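## Task

The dish lid sits level inside its recess. Pull the spatula out of the cup and grip it only by the handle. Using nothing but the spatula, pry the dish lid upward at the notch, then put the lid down lying flat on the bench. The cup must stay upright, and neither the lid nor the spatula may drop further than 4 cm.

## Robot and tools

Robot: two six-joint yam_ultra arms, left_arm and right_arm, each ending in a two-finger parallel gripper with a wrist camera (cam_left_wrist, cam_right_wrist, each 896x504). Calibrated bases: left_arm at (0, +0.239, 0) m, right_arm at (+0.042, -0.336, 0) m, both nearly unrotated.

Frames: the scene frame has its origin at table-top height, halfway between the nominal bases; +z is up, +x points out over the table, and left_arm is on the +y side (this is not image left). Positions and orientations printed in results use this frame. Offsets you send are along the axes of that arm's own Hand target. A gripper's fingers point along its own +z and separate along its own y; end_effector_position is the point between the pads, about 1 cm short of the fingertips. Printed poses may be off by a few centimetres.

execute_actions(actions, cameras): actions is a list of actions; each action is a table of up to 15 rows, one row per 1/30 s step; if shorter, its last row repeats to fill 15 steps. Every row is one list of 14 numbers in [-1, 1] covering both arms: dx, dy, dz, rx, ry, rz, opening for left_arm, then the same seven for right_arm. The six pose numbers are an offset, not a pose: counted from the arm's Hand target as it was when that action began (not from the previous row), along that Hand target's axes. 1.0 equals 0.6 m for dx..dz and 180 degrees for rx..rz; rx, ry, rz form a single rotation vector. Sending the same offset in a new action moves the arm further. Opening is absolute: +1 fully open (0.094 m), -1 closed. Sending six zeros re-requests the current Hand target; always send the opening you want, since 0 is a real half-open command. Images come back only for an empty actions list or when cameras names them (['all'] for all, [] for none).

move(target, speed, blend, opening_speed, grip_force, blocking, cameras): target is one 14-number row as above, or a list of up to 15 such rows; every row is an offset from the same starting Hand targets, not from the previous row. Each gripper follows a straight path and takes the shorter rotation. speed is top path speed in m/s, 0.002 to 2.9, default 0.25 (rotation up to twice that in rad/s), one value or one per target. blend, in m, rounds corners of a list; 0 stops at each target. opening_speed is the finger rate per second on the -1..+1 scale, at least 0.2. grip_force is the limit per finger pad in newtons, 10 to 50, one value or one per arm; it persists, and low values close slowly. blocking=false returns early while the motion continues. Paths do not avoid obstacles or the other arm, and stop after 10 s. Changed openings in later targets are applied on arrival. The result adds a move: line giving the ending (done, off_target, moving, held, fault, ...) and any limits (paced: pose clipped; held: steps withheld). Unnamed arms are done, meaning within 10 mm and 2 degrees; neither done nor off_target tells you about contact.

wait(seconds): 0 to 10, holds the last commands and lets a running move go on. stop(): brakes a running move. zoom_image(camera, region): camera is cam_left_wrist or cam_right_wrist, region [x0, y0, x1, y1] in image pixels from top-left, at most 504 by 504, from the newest images only. read_manual(section): licence texts only. finished_scene(scene): the number of the current scene; ends it irreversibly, so only call it once the part lies flat and stays so without help.

Result lines: end_effector_position (m) and end_effector_quat_wxyz; Hand target (the last commanded pose after clipping, the base for next offsets); Joint positions (last entry is finger opening in m); Joint velocities (may be omitted when all within noise); Joint torques (include the arm's own weight; joints 1 to 3 wrap at ±28 N m); grip_measured (opening on the -1..+1 scale, reads a bit wide when empty and narrower than a hard part under full squeeze); grip_effort_nm (gripper motor effort, negative closing, not pad force); Tool commands.

Controller behaviour: each step the commanded orientation is limited to 40 degrees from the measured one. Arms often rest a few centimetres short of their target because of friction and weight; a fresh command, even all zeros, asks again, or send the remaining gap as an offset. A blocked arm keeps pushing until commanded back past its gripper. Avoid paths near an arm's own base (shoulder can flip) and nearly straight arms (overshoot).

Avoid: arms, grippers or wrist cameras touching each other, or one gripper closing on the other's fingers; fast or deep contact with the table, cup or fixtures; tipping the cup; releasing a moving part; any part or tool dropping more than 4 cm or leaving the table; strain on camera cables. Heat builds from carrying loads, stretched poses or pushing at unreachable targets: MOTOR HOT appears at 75 °C, at 90 °C the arm folds up and stays idle, at 100 °C it goes limp. Loose objects may occasionally be nudged by outside pushes.

Each tool is called after "Request:" by a JSON object that holds its "name" and its "arguments".

## Session

Request:
{"name": "execute_actions", "arguments": {"actions": []}}

Scene clock: 0.00 s.
left_arm: end_effector_position=(+0.3324, +0.2657, +0.1755) grip_measured=+1.000 grip_effort_nm=n/a end_effector_quat_wxyz=(+0.703, -0.081, +0.706, +0.032) | right_arm: end_effector_position=(+0.2897, -0.2724, +0.3042) grip_measured=+1.000 grip_effort_nm=n/a end_effector_quat_wxyz=(+0.575, -0.067, +0.793, +0.189)
Joint positions: left_arm=[-0.025 1.119 0.096 1.013 -0.182 -0.071 0.094] | right_arm=[-0.082 0.56 0.792 -0.534 -0.448 0.098 0.094]
Joint velocities: within noise
Joint torques (N m): no reading
Heat: left arm: 34 °C; right arm: 33 °C.
Hand target: left_arm +0.3331, +0.2657, +0.1781; +0.704, -0.081, +0.704, +0.032 | right_arm +0.2875, -0.2720, +0.3054; +0.575, -0.069, +0.793, +0.189
Tool commands: left_gripper/opening=+1.0 right_gripper/opening=+1.0

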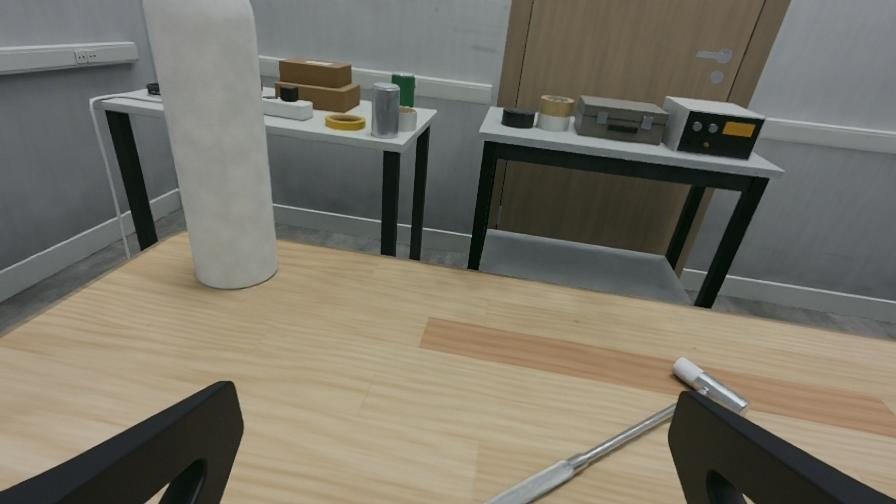

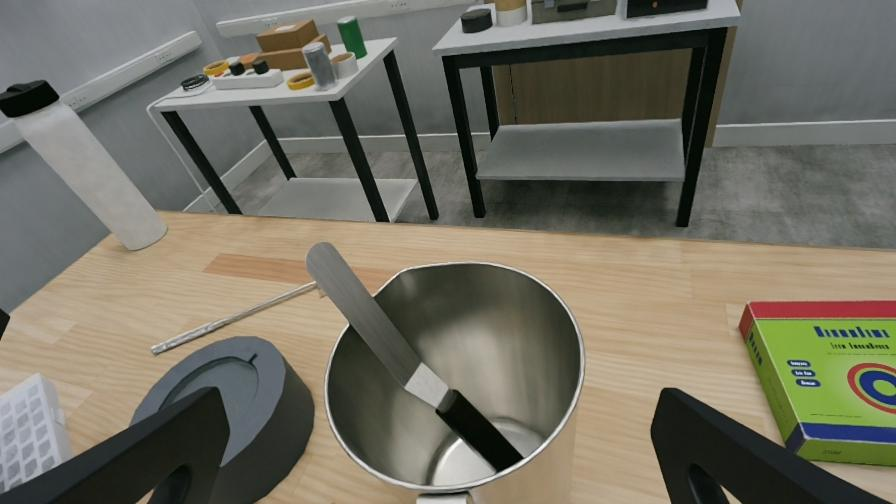

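Request:
{"name": "zoom_image", "arguments": {"camera": "cam_right_wrist", "region": [100, 220, 604, 504]}}

Request:
{"name": "zoom_image", "arguments": {"camera": "cam_right_wrist", "region": [120, 320, 330, 504]}}

Scaled by 1.000.

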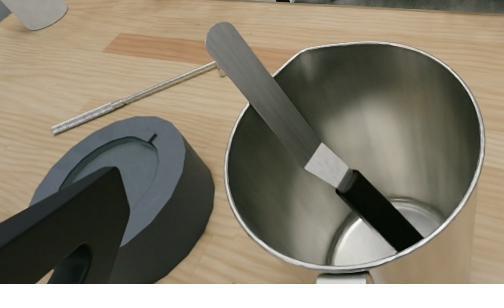

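Scaled by 2.400.

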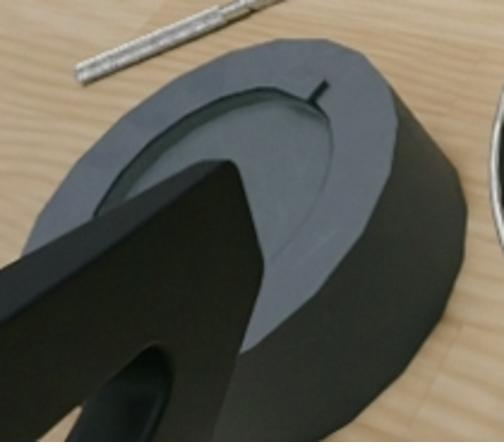

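Request:
{"name": "move", "arguments": {"target": [0,0,0,0,0,0,1, -0.0628,0.1399,-0.0047,0.1313,0.2294,0.0116,1], "cameras": ["all"]}}

Scene clock: 61.83 s.
left_arm: end_effector_position=(+0.3324, +0.2657, +0.1755) grip_measured=+1.000 grip_effort_nm=0.01 end_effector_quat_wxyz=(+0.703, -0.081, +0.706, +0.032) | right_arm: end_effector_position=(+0.2716, -0.1973, +0.3567) grip_measured=+1.000 grip_effort_nm=0.03 end_effector_quat_wxyz=(+0.323, -0.016, +0.944, +0.061)
Joint positions: left_arm=[-0.025 1.119 0.096 1.013 -0.182 -0.071 0.094] | right_arm=[0.743 1.316 1.883 -1.546 0.335 0.624 0.094]
Joint torques (N m): left_arm=[-0.1 -2.63 7.5 1.74 -0.01 0] | right_arm=[0.44 -1.74 6.35 1.21 0.37 0.04]
Heat: left arm: 39 °C; right arm: 37 °C.
Hand target: left_arm +0.3331, +0.2657, +0.1781; +0.704, -0.081, +0.704, +0.032 | right_arm +0.2701, -0.2000, +0.3600; +0.259, +0.000, +0.966, +0.000
Off the commanded pose: left_arm 0.003 m, 0 deg | right_arm 0.005 m, 11 deg.
joint sent to its limit (right arm) — joint 4 (wrist pitch), lower limit. The joint targets are off in orientation, not in position.
move: off_target (right_arm)
camera_calibration:
cam_right_wrist: T_world_to_cam=[[0.0736859, -0.992725, -0.0952238, -0.1823], [-0.977625, -0.0530394, -0.203559, 0.364144], [0.197027, 0.108093, -0.974421, 0.403125], [0, 0, 0, 1]] pos_world=[0.290003, -0.205234, 0.449579]

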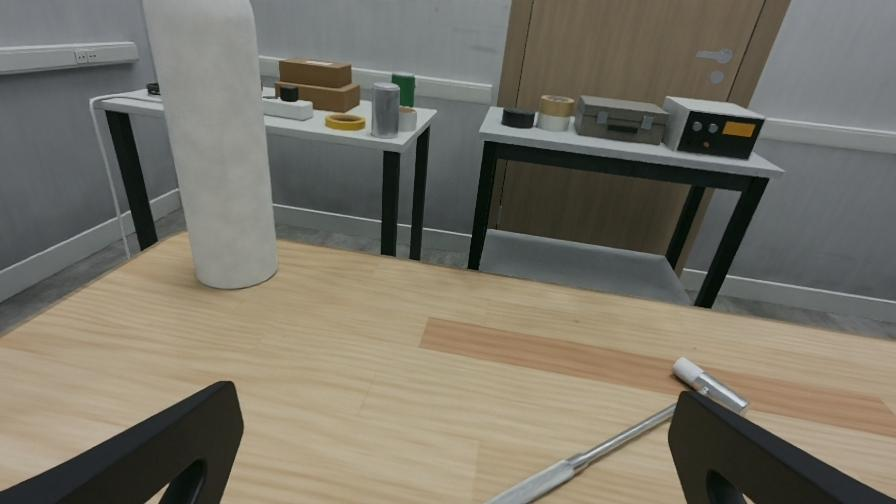

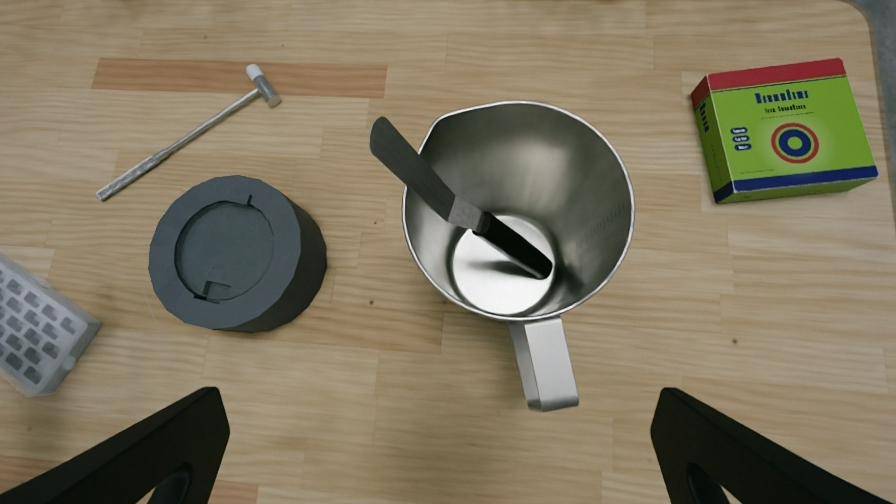

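Request:
{"name": "zoom_image", "arguments": {"camera": "cam_right_wrist", "region": [130, 160, 340, 340]}}

Request:
{"name": "zoom_image", "arguments": {"camera": "cam_right_wrist", "region": [350, 90, 650, 420]}}

Request:
{"name": "zoom_image", "arguments": {"camera": "cam_right_wrist", "region": [0, 230, 120, 400]}}

Scaled by 2.400.

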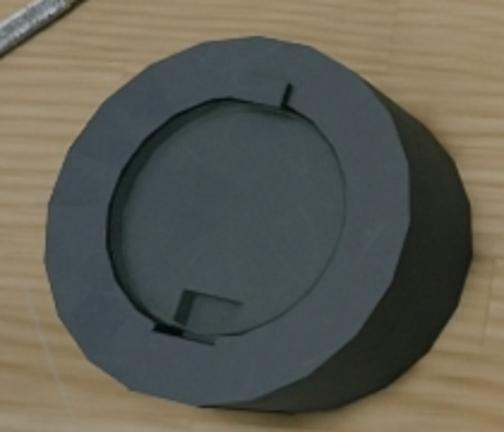

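Scaled by 1.527.

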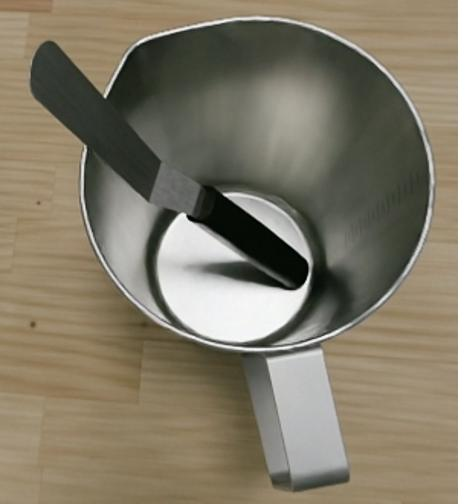

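Scaled by 2.965.

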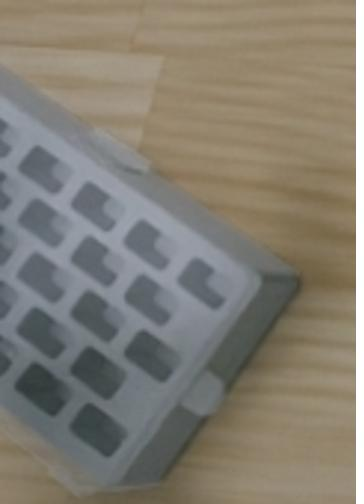

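Request:
{"name": "move", "arguments": {"target": [-0.0155,-0.2972,-0.1018,0.1699,0.3532,0.1355,1, 0,0,0,0,0,0,1], "cameras": ["all"]}}

Scene clock: 190.20 s.
left_arm: end_effector_position=(+0.3006, +0.0846, +0.1975) grip_measured=+1.000 grip_effort_nm=0.01 end_effector_quat_wxyz=(+0.215, +0.226, +0.949, -0.050) | right_arm: end_effector_position=(+0.2715, -0.1973, +0.3566) grip_measured=+1.000 grip_effort_nm=0.03 end_effector_quat_wxyz=(+0.323, -0.016, +0.944, +0.061)
Joint positions: left_arm=[-0.487 1.424 1.359 -1.06 -0.009 -0.014 0.094] | right_arm=[0.743 1.316 1.883 -1.546 0.335 0.624 0.094]
Joint torques (N m): left_arm=[-0.5 -4.77 10.18 0.81 0.05 0.08] | right_arm=[0.43 -1.74 6.34 1.23 0.37 0.03]
Heat: left arm: 40 °C; right arm: 33 °C.
Hand target: left_arm +0.3011, +0.0810, +0.2000; +0.210, +0.234, +0.948, -0.052 | right_arm +0.2701, -0.2000, +0.3600; +0.259, +0.000, +0.966, +0.000
Off the commanded pose: left_arm 0.004 m, 1 deg | right_arm 0.005 m, 11 deg.
joint sent to its limit (right arm) — joint 4 (wrist pitch), lower limit. The joint targets are off in orientation, not in position.
move: off_target (right_arm)
camera_calibration:
cam_left_wrist: T_world_to_cam=[[-0.454653, -0.890476, 0.0185249, 0.208245], [-0.890506, 0.454869, 0.00964795, 0.263474], [-0.0170177, -0.0121101, -0.999782, 0.293049], [0, 0, 0, 1]] pos_world=[0.334291, 0.0691401, 0.286586]
cam_right_wrist: T_world_to_cam=[[0.0730916, -0.992746, -0.095465, -0.182023], [-0.977732, -0.0524459, -0.2032, 0.364136], [0.196719, 0.108191, -0.974472, 0.403258], [0, 0, 0, 1]] pos_world=[0.290003, -0.205234, 0.44958]

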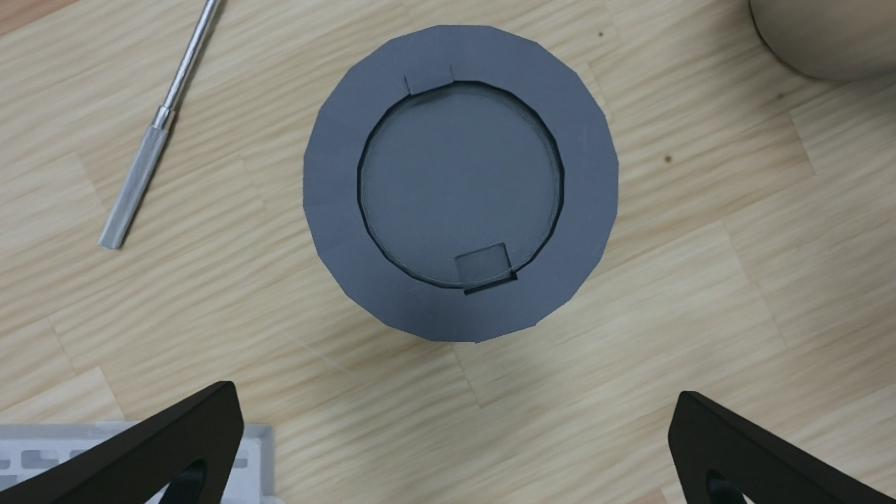

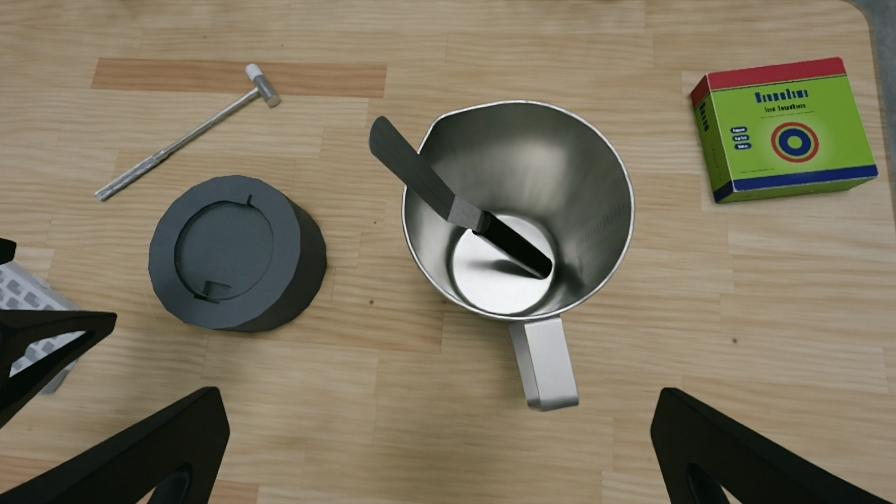

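Request:
{"name": "zoom_image", "arguments": {"camera": "cam_left_wrist", "region": [290, 10, 640, 350]}}

Request:
{"name": "zoom_image", "arguments": {"camera": "cam_left_wrist", "region": [390, 220, 590, 350]}}

Request:
{"name": "zoom_image", "arguments": {"camera": "cam_left_wrist", "region": [370, 40, 500, 130]}}

Scaled by 1.440.

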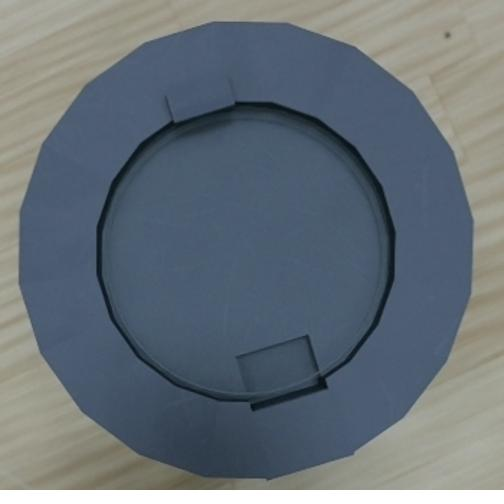

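Scaled by 2.520.

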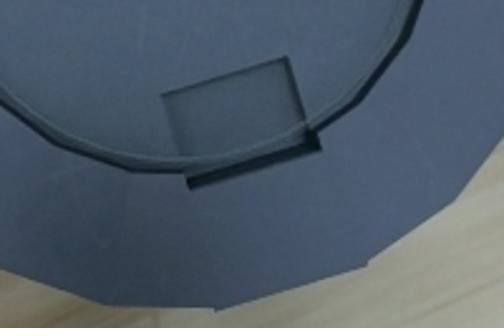

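Scaled by 3.877.

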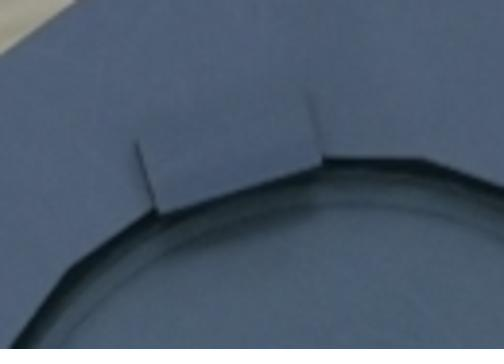

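Request:
{"name": "move", "arguments": {"target": [0.0042,0,0.1157,0,0,0,1, 0,0,0,0,0,0,1], "cameras": ["cam_left_wrist"]}}

Request:
{"name": "zoom_image", "arguments": {"camera": "cam_left_wrist", "region": [340, 60, 560, 220]}}

Request:
{"name": "zoom_image", "arguments": {"camera": "cam_left_wrist", "region": [380, 330, 600, 490]}}

Scene clock: 301.97 s.
left_arm: end_effector_position=(+0.3235, +0.0725, +0.1396) grip_measured=+1.000 grip_effort_nm=0.00 end_effector_quat_wxyz=(+0.209, +0.227, +0.950, -0.049) | right_arm: end_effector_position=(+0.2715, -0.1973, +0.3566) grip_measured=+1.000 grip_effort_nm=0.03 end_effector_quat_wxyz=(+0.323, -0.016, +0.944, +0.061)
Joint positions: left_arm=[-0.487 1.521 1.22 -0.837 -0.008 -0.013 0.094] | right_arm=[0.743 1.316 1.883 -1.546 0.335 0.624 0.094]
Joint torques (N m): left_arm=[-0.49 -6.6 7.35 1.16 0.05 0.07] | right_arm=[0.42 -1.73 6.34 1.23 0.37 0.03]
Heat: left arm: 36 °C; right arm: 32 °C.
Hand target: left_arm +0.3250, +0.0683, +0.1361; +0.210, +0.234, +0.948, -0.052 | right_arm +0.2701, -0.2000, +0.3600; +0.259, +0.000, +0.966, +0.000
Off the commanded pose: left_arm 0.006 m, 1 deg | right_arm 0.005 m, 11 deg.
joint sent to its limit (right arm) — joint 4 (wrist pitch), lower limit. The joint targets are off in orientation, not in position.
move: off_target (right_arm)
camera_calibration:
cam_left_wrist: T_world_to_cam=[[-0.454928, -0.890334, 0.0185911, 0.209001], [-0.89009, 0.45526, 0.0218621, 0.288006], [-0.0279284, -0.00660208, -0.999588, 0.238568], [0, 0, 0, 1]] pos_world=[0.358094, 0.0565386, 0.228288]
Images, in order (width x height): cam_left_wrist 896x504.

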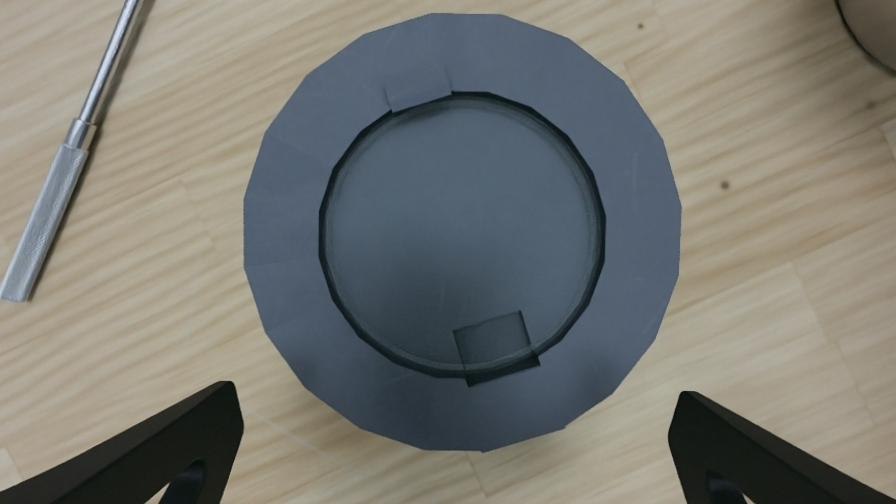

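Scaled by 2.291.

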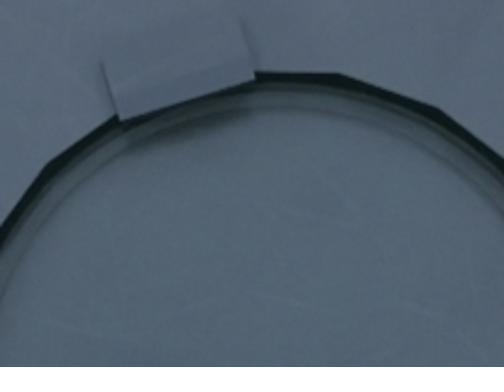

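Scaled by 2.291.

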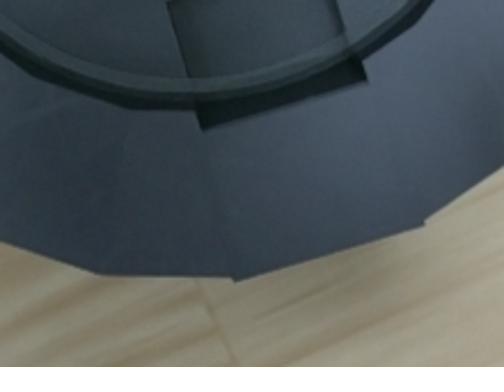

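Request:
{"name": "move", "arguments": {"target": [0.1573,-0.0186,-0.007,0.0093,-0.2222,0.0092,1, 0,0,0,0,0,0,1], "cameras": ["cam_left_wrist"]}}

Scene clock: 357.27 s.
left_arm: end_effector_position=(+0.2427, +0.0998, +0.0999) grip_measured=+1.000 grip_effort_nm=0.01 end_effector_quat_wxyz=(+0.513, +0.215, +0.819, -0.140) | right_arm: end_effector_position=(+0.2715, -0.1973, +0.3566) grip_measured=+1.000 grip_effort_nm=0.03 end_effector_quat_wxyz=(+0.323, -0.016, +0.944, +0.061)
Joint positions: left_arm=[-0.532 0.666 0.133 0.083 -0.005 -0.012 0.094] | right_arm=[0.743 1.316 1.883 -1.546 0.335 0.624 0.094]
Joint torques (N m): left_arm=[-0.66 -0.08 7.34 1.94 -0.07 0.05] | right_arm=[0.43 -1.76 6.35 1.23 0.37 0.02]
Heat: left arm: 34 °C; right arm: 32 °C.
Hand target: left_arm +0.2425, +0.0990, +0.0999; +0.519, +0.218, +0.815, -0.140 | right_arm +0.2701, -0.2000, +0.3600; +0.259, +0.000, +0.966, +0.000
Off the commanded pose: left_arm 0.001 m, 1 deg | right_arm 0.005 m, 11 deg.
joint sent to its limit (right arm) — joint 4 (wrist pitch), lower limit. The joint targets are off in orientation, not in position.
move: off_target (right_arm)
camera_calibration:
cam_left_wrist: T_world_to_cam=[[-0.510715, -0.859459, 0.0223703, 0.207456], [-0.683001, 0.38978, -0.617722, 0.224685], [0.522188, -0.330759, -0.786078, 0.0743449], [0, 0, 0, 1]] pos_world=[0.220589, 0.115313, 0.192593]
Images, in order (width x height): cam_left_wrist 896x504.

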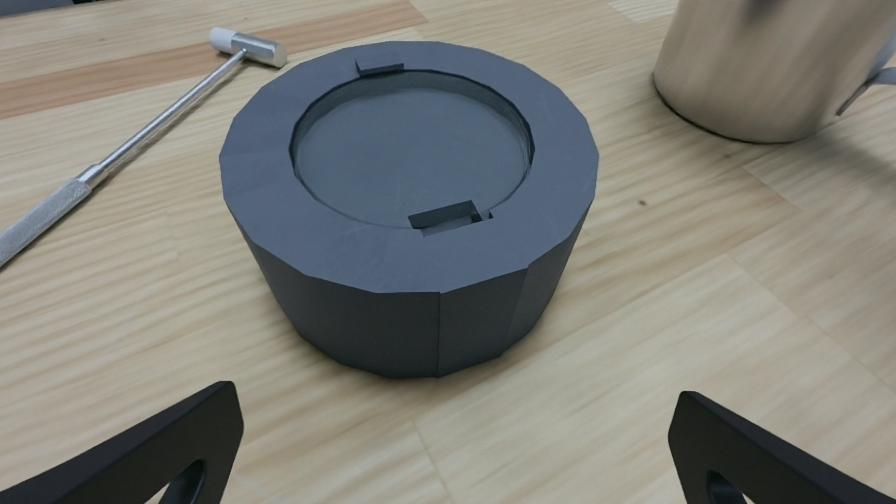

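Request:
{"name": "zoom_image", "arguments": {"camera": "cam_left_wrist", "region": [380, 170, 560, 280]}}

Request:
{"name": "zoom_image", "arguments": {"camera": "cam_left_wrist", "region": [310, 30, 490, 120]}}

Request:
{"name": "zoom_image", "arguments": {"camera": "cam_left_wrist", "region": [200, 20, 620, 390]}}

Scaled by 2.800.

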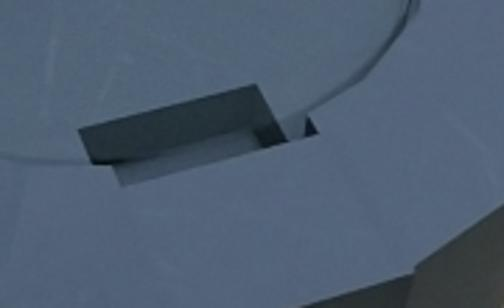

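Scaled by 2.800.

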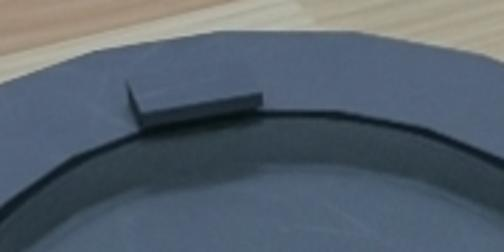

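Scaled by 1.200.

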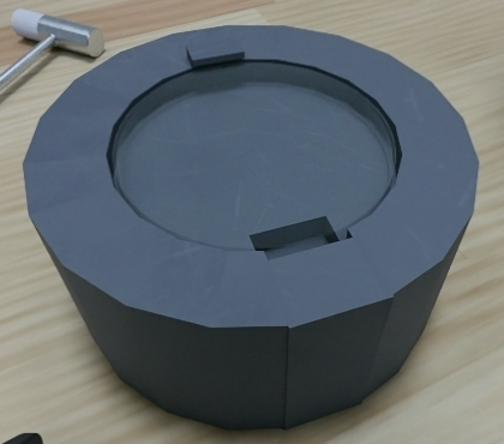

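Request:
{"name": "move", "arguments": {"target": [0,0,0,0,0,0,1, 0,-0.2667,0,0,-0.1389,0,1], "cameras": []}}

Request:
{"name": "move", "arguments": {"target": [-0.325,-0.25,0.0662,-0.0612,-0.083,-0.0193,1, 0,0,0,0,0,0,1], "cameras": ["all"]}}

Scene clock: 656.53 s.
left_arm: end_effector_position=(+0.2427, +0.0998, +0.1000) grip_measured=+1.000 grip_effort_nm=0.01 end_effector_quat_wxyz=(+0.513, +0.215, +0.819, -0.140) | right_arm: end_effector_position=(+0.2670, -0.3600, +0.3634) grip_measured=+1.000 grip_effort_nm=0.03 end_effector_quat_wxyz=(+0.463, +0.003, +0.886, -0.004)
Joint positions: left_arm=[-0.532 0.666 0.133 0.083 -0.005 -0.012 0.094] | right_arm=[-0.315 0.883 1.468 -1.213 -0.233 -0.17 0.094]
Joint torques (N m): left_arm=[-0.68 -0.02 7.35 1.95 -0.07 0.05] | right_arm=[-0.59 1.47 3.79 2.01 -0.2 -0.1]
Heat: left arm: 43 °C; right arm: 32 °C.
Hand target: left_arm +0.2425, +0.0990, +0.0999; +0.519, +0.218, +0.815, -0.140 | right_arm +0.2700, -0.3600, +0.3600; +0.461, +0.000, +0.887, +0.000
Off the commanded pose: left_arm 0.001 m, 1 deg | right_arm 0.005 m, 1 deg.
move: done
No camera images: "cameras" was empty.

Scene clock: 658.40 s.
left_arm: end_effector_position=(+0.2676, -0.0858, +0.2537) grip_measured=+1.000 grip_effort_nm=0.01 end_effector_quat_wxyz=(+0.629, +0.132, +0.760, -0.102) | right_arm: end_effector_position=(+0.2670, -0.3599, +0.3634) grip_measured=+1.000 grip_effort_nm=0.03 end_effector_quat_wxyz=(+0.463, +0.003, +0.886, -0.003)
Joint positions: left_arm=[-1.22 1.403 0.879 0.23 -0.863 -0.215 0.094] | right_arm=[-0.315 0.883 1.468 -1.213 -0.234 -0.171 0.094]
Joint torques (N m): left_arm=[-0.27 -5.09 10.41 1.7 -0.29 0.01] | right_arm=[-0.62 1.48 3.82 2.01 -0.24 -0.11]
Heat: left arm: 43 °C; right arm: 32 °C.
Hand target: left_arm +0.2701, -0.0900, +0.2601; +0.634, +0.123, +0.756, -0.104 | right_arm +0.2700, -0.3600, +0.3600; +0.461, +0.000, +0.887, +0.000
Off the commanded pose: left_arm 0.008 m, 1 deg | right_arm 0.005 m, 1 deg.
move: done
camera_calibration:
cam_left_wrist: T_world_to_cam=[[-0.346428, -0.938075, -0.00190053, 0.012607], [-0.563647, 0.209772, -0.798935, 0.407647], [0.74986, -0.275702, -0.601414, 0.0176222], [0, 0, 0, 1]] pos_world=[0.220922, -0.068828, 0.336306]
cam_right_wrist: T_world_to_cam=[[-0.00760019, -0.999888, 0.0128845, -0.362871], [-0.875516, 0.000428491, -0.48319, 0.446027], [0.48313, -0.0149529, -0.875421, 0.27156], [0, 0, 0, 1]] pos_world=[0.256547, -0.358961, 0.457921]

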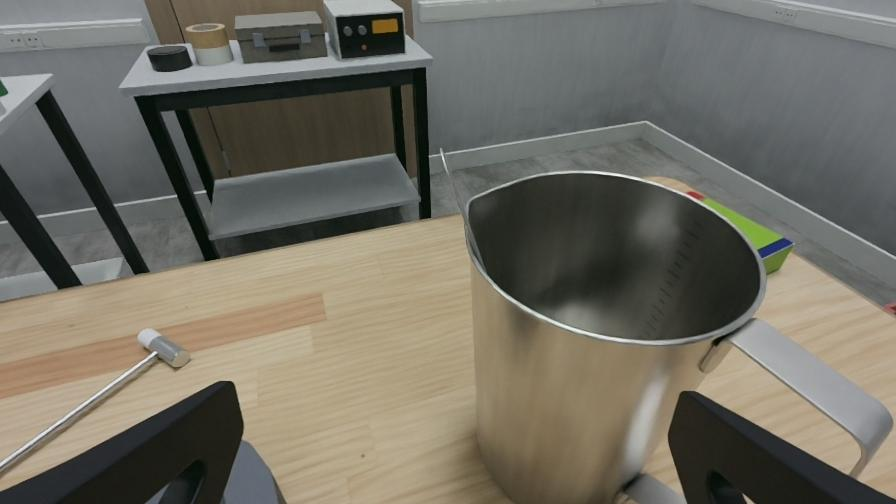

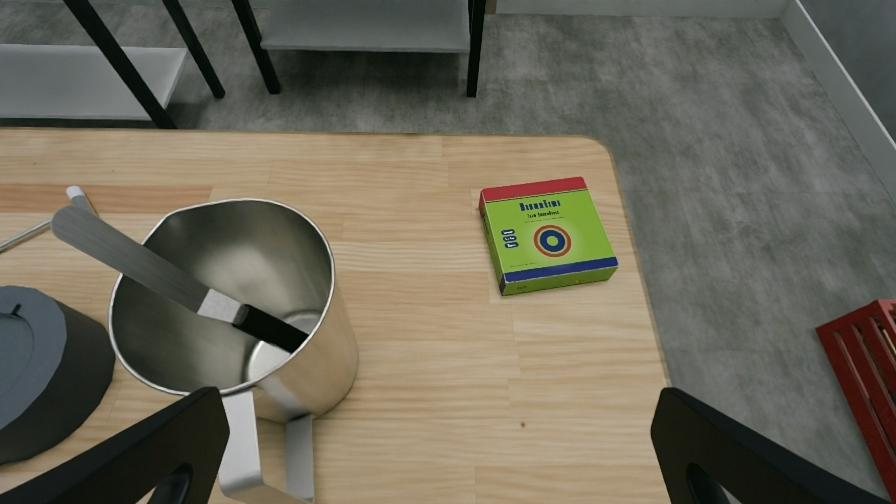

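Request:
{"name": "zoom_image", "arguments": {"camera": "cam_left_wrist", "region": [410, 130, 530, 290]}}

Request:
{"name": "zoom_image", "arguments": {"camera": "cam_right_wrist", "region": [30, 180, 350, 400]}}

Scaled by 3.150.

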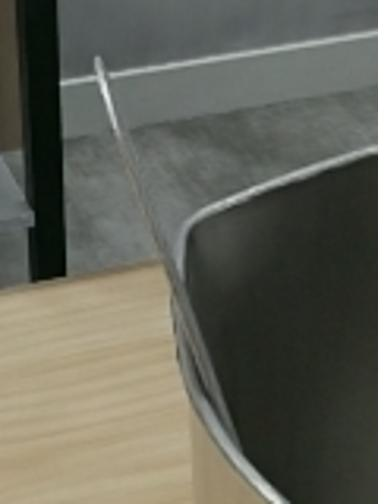

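Scaled by 1.575.

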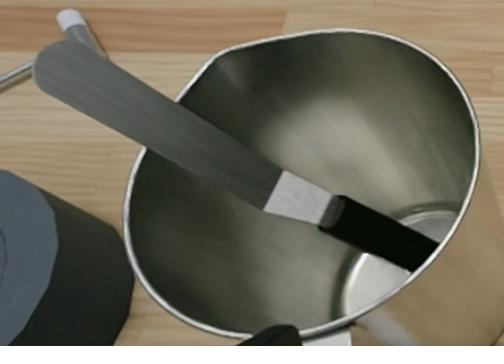

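Request:
{"name": "zoom_image", "arguments": {"camera": "cam_right_wrist", "region": [180, 280, 330, 380]}}

Scaled by 3.360.

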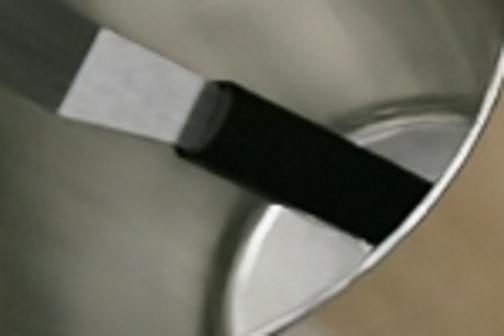

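Request:
{"name": "move", "arguments": {"target": [-0.0015,-0.0158,0.0798,-0.0123,-0.0147,-0.0805,0.2, 0,0,0,0,0,0,1], "cameras": ["all"]}}

Request:
{"name": "zoom_image", "arguments": {"camera": "cam_left_wrist", "region": [380, 60, 580, 260]}}

Scene clock: 987.53 s.
left_arm: end_effector_position=(+0.3071, -0.1084, +0.2474) grip_measured=+0.203 grip_effort_nm=-0.14 end_effector_quat_wxyz=(+0.633, +0.023, +0.757, -0.162) | right_arm: end_effector_position=(+0.2671, -0.3599, +0.3636) grip_measured=+1.000 grip_effort_nm=0.03 end_effector_quat_wxyz=(+0.463, +0.003, +0.886, -0.003)
Joint positions: left_arm=[-1.151 1.588 0.972 0.39 -0.855 -0.392 0.057] | right_arm=[-0.315 0.883 1.468 -1.212 -0.234 -0.171 0.094]
Joint torques (N m): left_arm=[0.34 -6.64 10.54 1.77 -0.12 -0.11] | right_arm=[-0.61 1.5 3.81 2.01 -0.25 -0.1]
Heat: left arm: 43 °C; right arm: 42 °C.
Hand target: left_arm +0.3120, -0.1139, +0.2528; +0.636, +0.012, +0.753, -0.171 | right_arm +0.2700, -0.3600, +0.3601; +0.462, +0.000, +0.887, +0.000
Off the commanded pose: left_arm 0.009 m, 2 deg | right_arm 0.005 m, 1 deg.
move: done
camera_calibration:
cam_left_wrist: T_world_to_cam=[[-0.257414, -0.940063, 0.223649, -0.0782615], [-0.595371, -0.0280035, -0.802963, 0.414585], [0.761099, -0.339848, -0.552478, -0.0444257], [0, 0, 0, 1]] pos_world=[0.260498, -0.077059, 0.325855]
cam_right_wrist: T_world_to_cam=[[-0.00761838, -0.999885, 0.0131014, -0.362967], [-0.87515, 0.000328117, -0.483851, 0.44625], [0.483791, -0.0151519, -0.875052, 0.271237], [0, 0, 0, 1]] pos_world=[0.256548, -0.358962, 0.458021]

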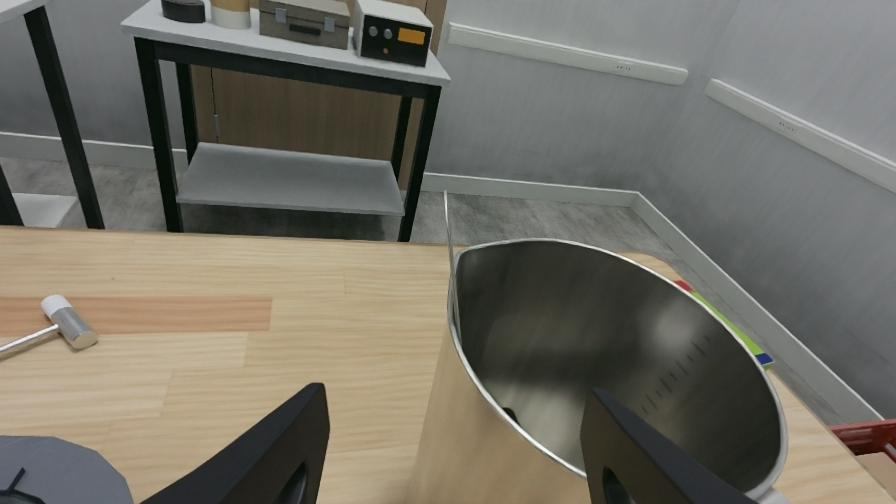

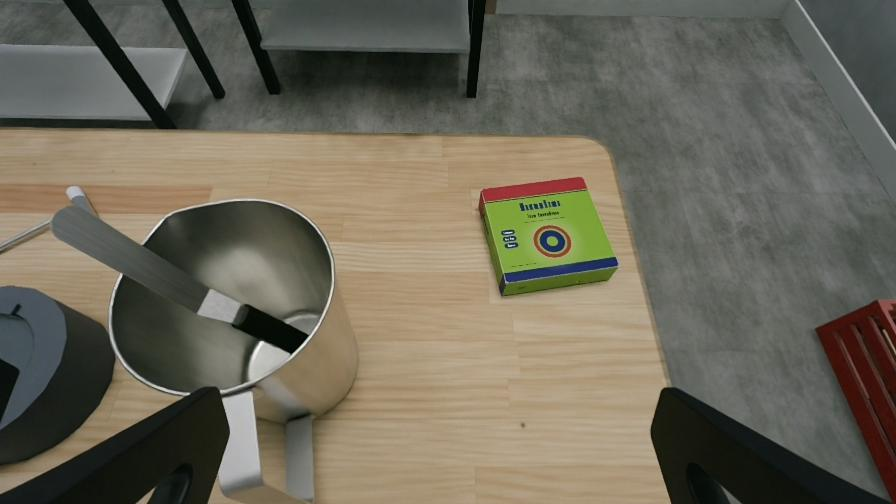

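Scaled by 2.520.

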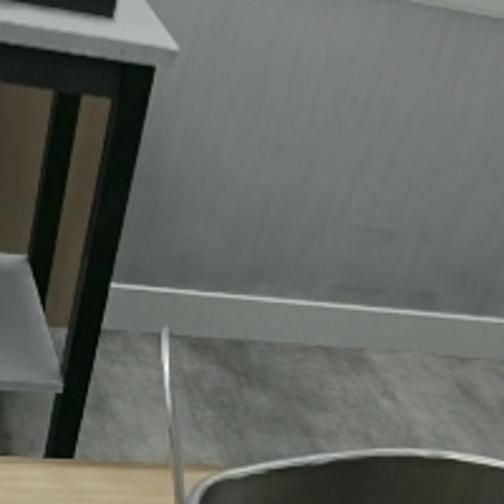

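Request:
{"name": "move", "arguments": {"target": [-0.0133,0,0.1,0,0,-0.0294,0.2, 0,0,0,0,0,0,1], "cameras": ["cam_left_wrist","cam_right_wrist"], "speed": 0.12}}

Request:
{"name": "zoom_image", "arguments": {"camera": "cam_left_wrist", "region": [330, 170, 630, 420]}}

Scene clock: 1044.57 s.
left_arm: end_effector_position=(+0.3659, -0.1223, +0.2496) grip_measured=+0.203 grip_effort_nm=-0.14 end_effector_quat_wxyz=(+0.625, -0.017, +0.756, -0.192) | right_arm: end_effector_position=(+0.2671, -0.3599, +0.3636) grip_measured=+1.000 grip_effort_nm=0.03 end_effector_quat_wxyz=(+0.463, +0.003, +0.886, -0.003)
Joint positions: left_arm=[-1.022 1.736 1.133 0.406 -0.733 -0.453 0.057] | right_arm=[-0.315 0.883 1.468 -1.212 -0.234 -0.171 0.094]
Joint torques (N m): left_arm=[0.06 -8.05 10.66 1.79 -0.08 -0.07] | right_arm=[-0.62 1.48 3.79 2 -0.24 -0.11]
Heat: left arm: 42 °C; right arm: 43 °C.
Hand target: left_arm +0.3707, -0.1287, +0.2525; +0.627, -0.023, +0.752, -0.200 | right_arm +0.2700, -0.3600, +0.3600; +0.461, +0.000, +0.887, +0.000
Off the commanded pose: left_arm 0.008 m, 1 deg | right_arm 0.005 m, 1 deg.
move: done
camera_calibration:
cam_left_wrist: T_world_to_cam=[[-0.233209, -0.918531, 0.31924, -0.106784], [-0.613631, -0.11567, -0.781075, 0.44155], [0.754368, -0.378049, -0.536664, -0.0988206], [0, 0, 0, 1]] pos_world=[0.320593, -0.0843697, 0.32594]
cam_right_wrist: T_world_to_cam=[[-0.00761838, -0.999885, 0.0131014, -0.362967], [-0.87515, 0.000328117, -0.483851, 0.44625], [0.483791, -0.0151519, -0.875052, 0.271237], [0, 0, 0, 1]] pos_world=[0.256548, -0.358962, 0.458021]

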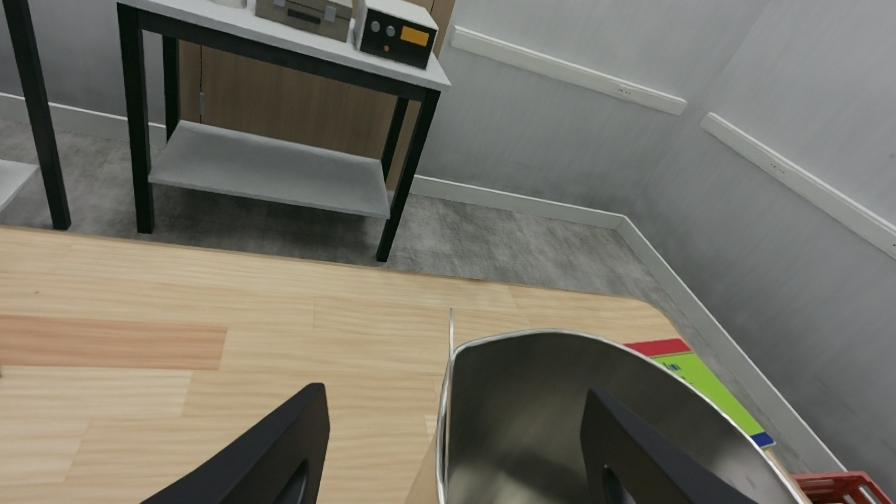

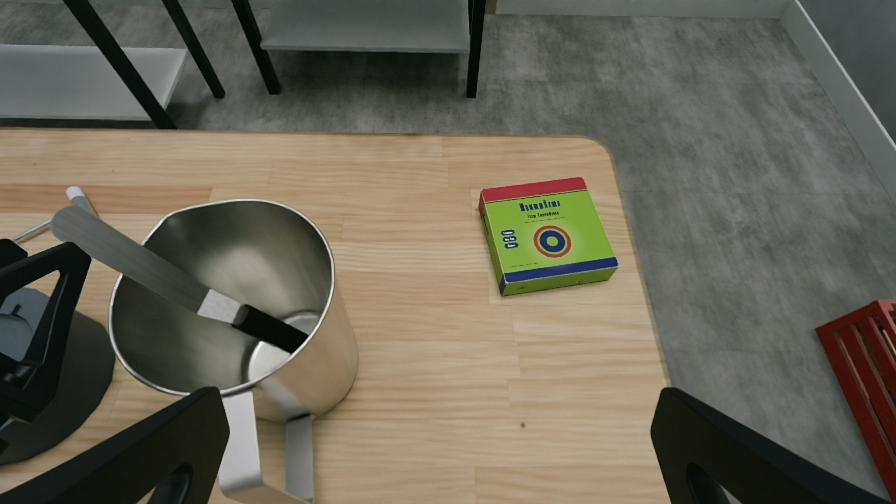

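Scaled by 1.680.

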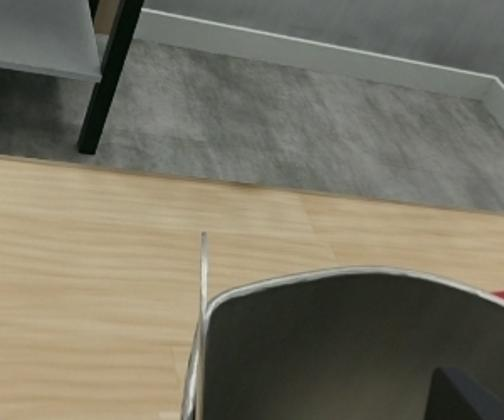

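Request:
{"name": "move", "arguments": {"target": [0.01,0,0.058,0,0,0,0.2, 0,0,0,0,0,0,1], "cameras": ["cam_left_wrist","cam_right_wrist"], "speed": 0.08}}

Request:
{"name": "zoom_image", "arguments": {"camera": "cam_right_wrist", "region": [0, 170, 360, 400]}}

Scene clock: 1061.70 s.
left_arm: end_effector_position=(+0.3968, -0.1343, +0.2400) grip_measured=+0.203 grip_effort_nm=-0.13 end_effector_quat_wxyz=(+0.623, -0.021, +0.757, -0.196) | right_arm: end_effector_position=(+0.2671, -0.3599, +0.3636) grip_measured=+1.000 grip_effort_nm=0.03 end_effector_quat_wxyz=(+0.463, +0.003, +0.886, -0.003)
Joint positions: left_arm=[-0.971 1.845 1.227 0.427 -0.682 -0.453 0.057] | right_arm=[-0.315 0.883 1.468 -1.212 -0.234 -0.171 0.094]
Joint torques (N m): left_arm=[0.23 -9.16 10.65 1.84 -0.06 0.03] | right_arm=[-0.61 1.5 3.78 2 -0.25 -0.11]
Heat: left arm: 43 °C; right arm: 43 °C.
Hand target: left_arm +0.4026, -0.1398, +0.2421; +0.627, -0.023, +0.752, -0.200 | right_arm +0.2700, -0.3600, +0.3600; +0.461, +0.000, +0.887, +0.000
Off the commanded pose: left_arm 0.008 m, 1 deg | right_arm 0.005 m, 1 deg.
move: done
camera_calibration:
cam_left_wrist: T_world_to_cam=[[-0.230992, -0.91523, 0.330146, -0.110547], [-0.617694, -0.124221, -0.776546, 0.450847], [0.751729, -0.383306, -0.536638, -0.131486], [0, 0, 0, 1]] pos_world=[0.351792, -0.0955706, 0.316039]
cam_right_wrist: T_world_to_cam=[[-0.00761838, -0.999885, 0.0131014, -0.362967], [-0.87515, 0.000328117, -0.483851, 0.44625], [0.483791, -0.0151519, -0.875052, 0.271237], [0, 0, 0, 1]] pos_world=[0.256548, -0.358962, 0.458021]

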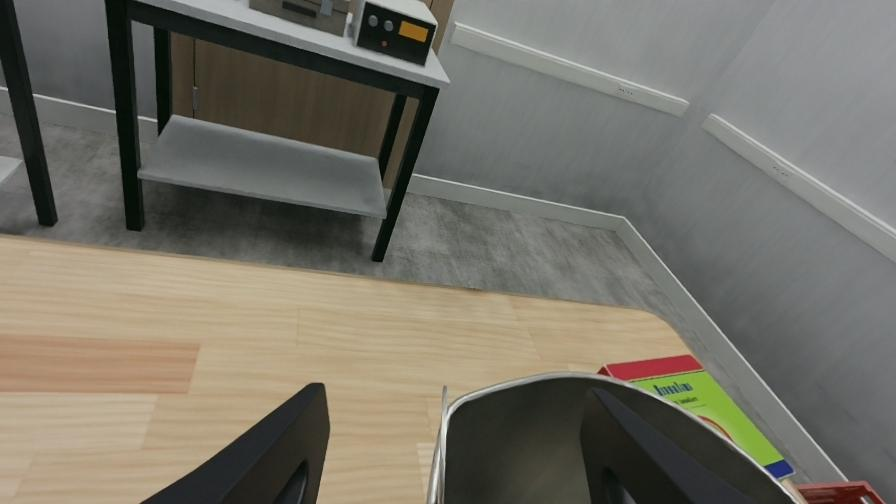

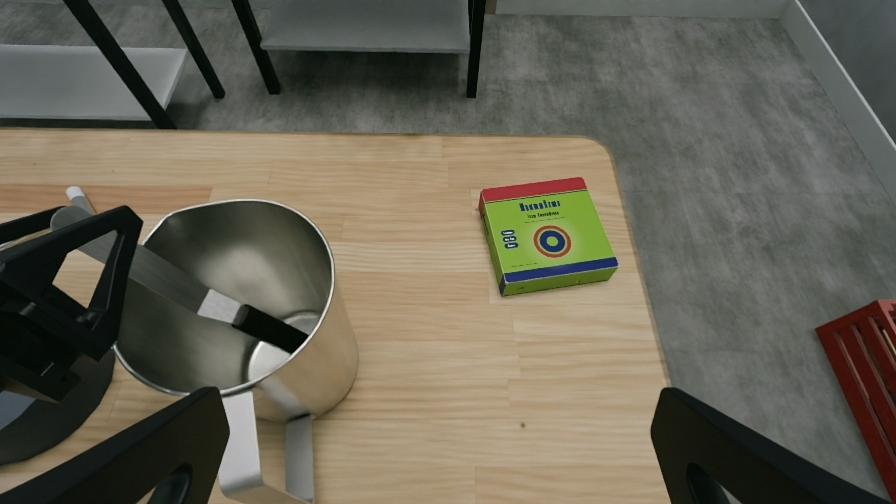

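Scaled by 1.400.

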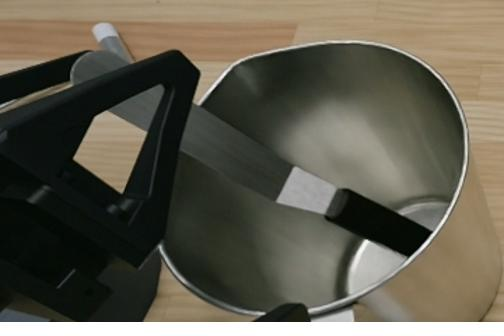

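Request:
{"name": "move", "arguments": {"target": [0,0,0,0,0,0,-1, 0,0,0,0,0,0,1], "cameras": ["cam_left_wrist","cam_right_wrist"], "opening_speed": 0.6}}

Request:
{"name": "zoom_image", "arguments": {"camera": "cam_right_wrist", "region": [0, 170, 360, 400]}}

Scene clock: 1070.90 s.
left_arm: end_effector_position=(+0.3966, -0.1348, +0.2398) grip_measured=-0.956 grip_effort_nm=-0.98 end_effector_quat_wxyz=(+0.623, -0.019, +0.757, -0.196) | right_arm: end_effector_position=(+0.2671, -0.3599, +0.3636) grip_measured=+1.000 grip_effort_nm=0.03 end_effector_quat_wxyz=(+0.463, +0.003, +0.886, -0.003)
Joint positions: left_arm=[-0.971 1.845 1.227 0.427 -0.679 -0.451 0.002] | right_arm=[-0.315 0.883 1.468 -1.212 -0.234 -0.171 0.094]
Joint torques (N m): left_arm=[0.23 -9.36 10.66 1.86 -0.1 0.03] | right_arm=[-0.61 1.48 3.81 2.01 -0.25 -0.11]
Heat: left arm: 44 °C; right arm: 43 °C.
Hand target: left_arm +0.4026, -0.1398, +0.2422; +0.627, -0.023, +0.752, -0.200 | right_arm +0.2700, -0.3600, +0.3600; +0.461, +0.000, +0.887, +0.000
Off the commanded pose: left_arm 0.008 m, 1 deg | right_arm 0.005 m, 1 deg.
move: done
camera_calibration:
cam_left_wrist: T_world_to_cam=[[-0.23397, -0.914949, 0.328825, -0.109478], [-0.618057, -0.121108, -0.776749, 0.451199], [0.750509, -0.384968, -0.537155, -0.131299], [0, 0, 0, 1]] pos_world=[0.351793, -0.0960695, 0.315939]
cam_right_wrist: T_world_to_cam=[[-0.00761838, -0.999885, 0.0131014, -0.362967], [-0.87515, 0.000328117, -0.483851, 0.44625], [0.483791, -0.0151519, -0.875052, 0.271237], [0, 0, 0, 1]] pos_world=[0.256548, -0.358962, 0.458021]

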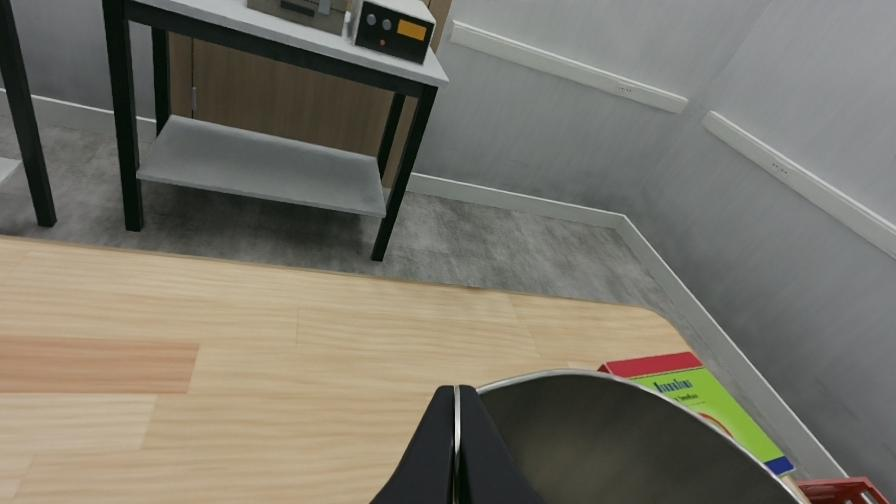

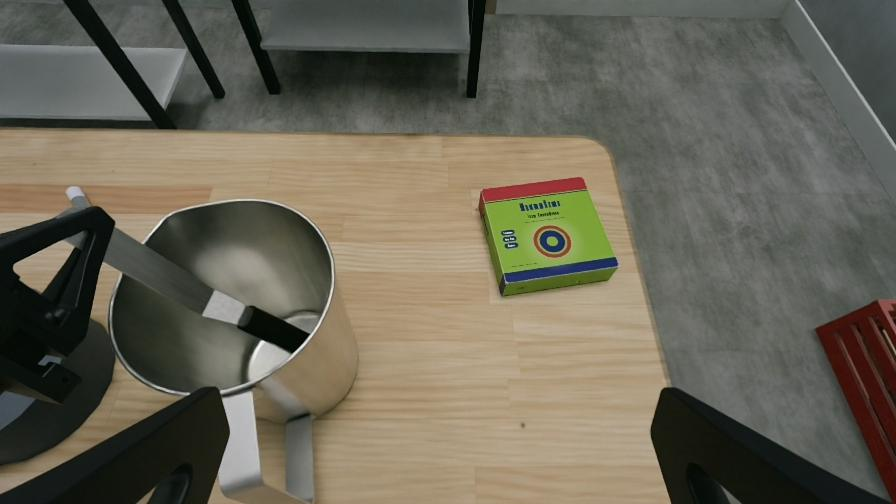

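Scaled by 1.400.

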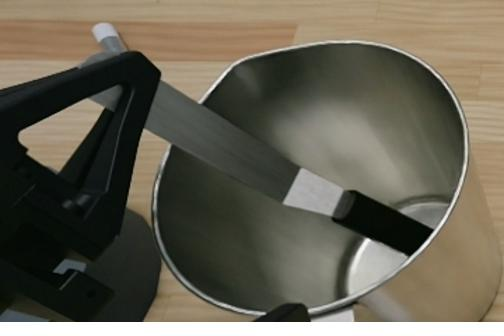

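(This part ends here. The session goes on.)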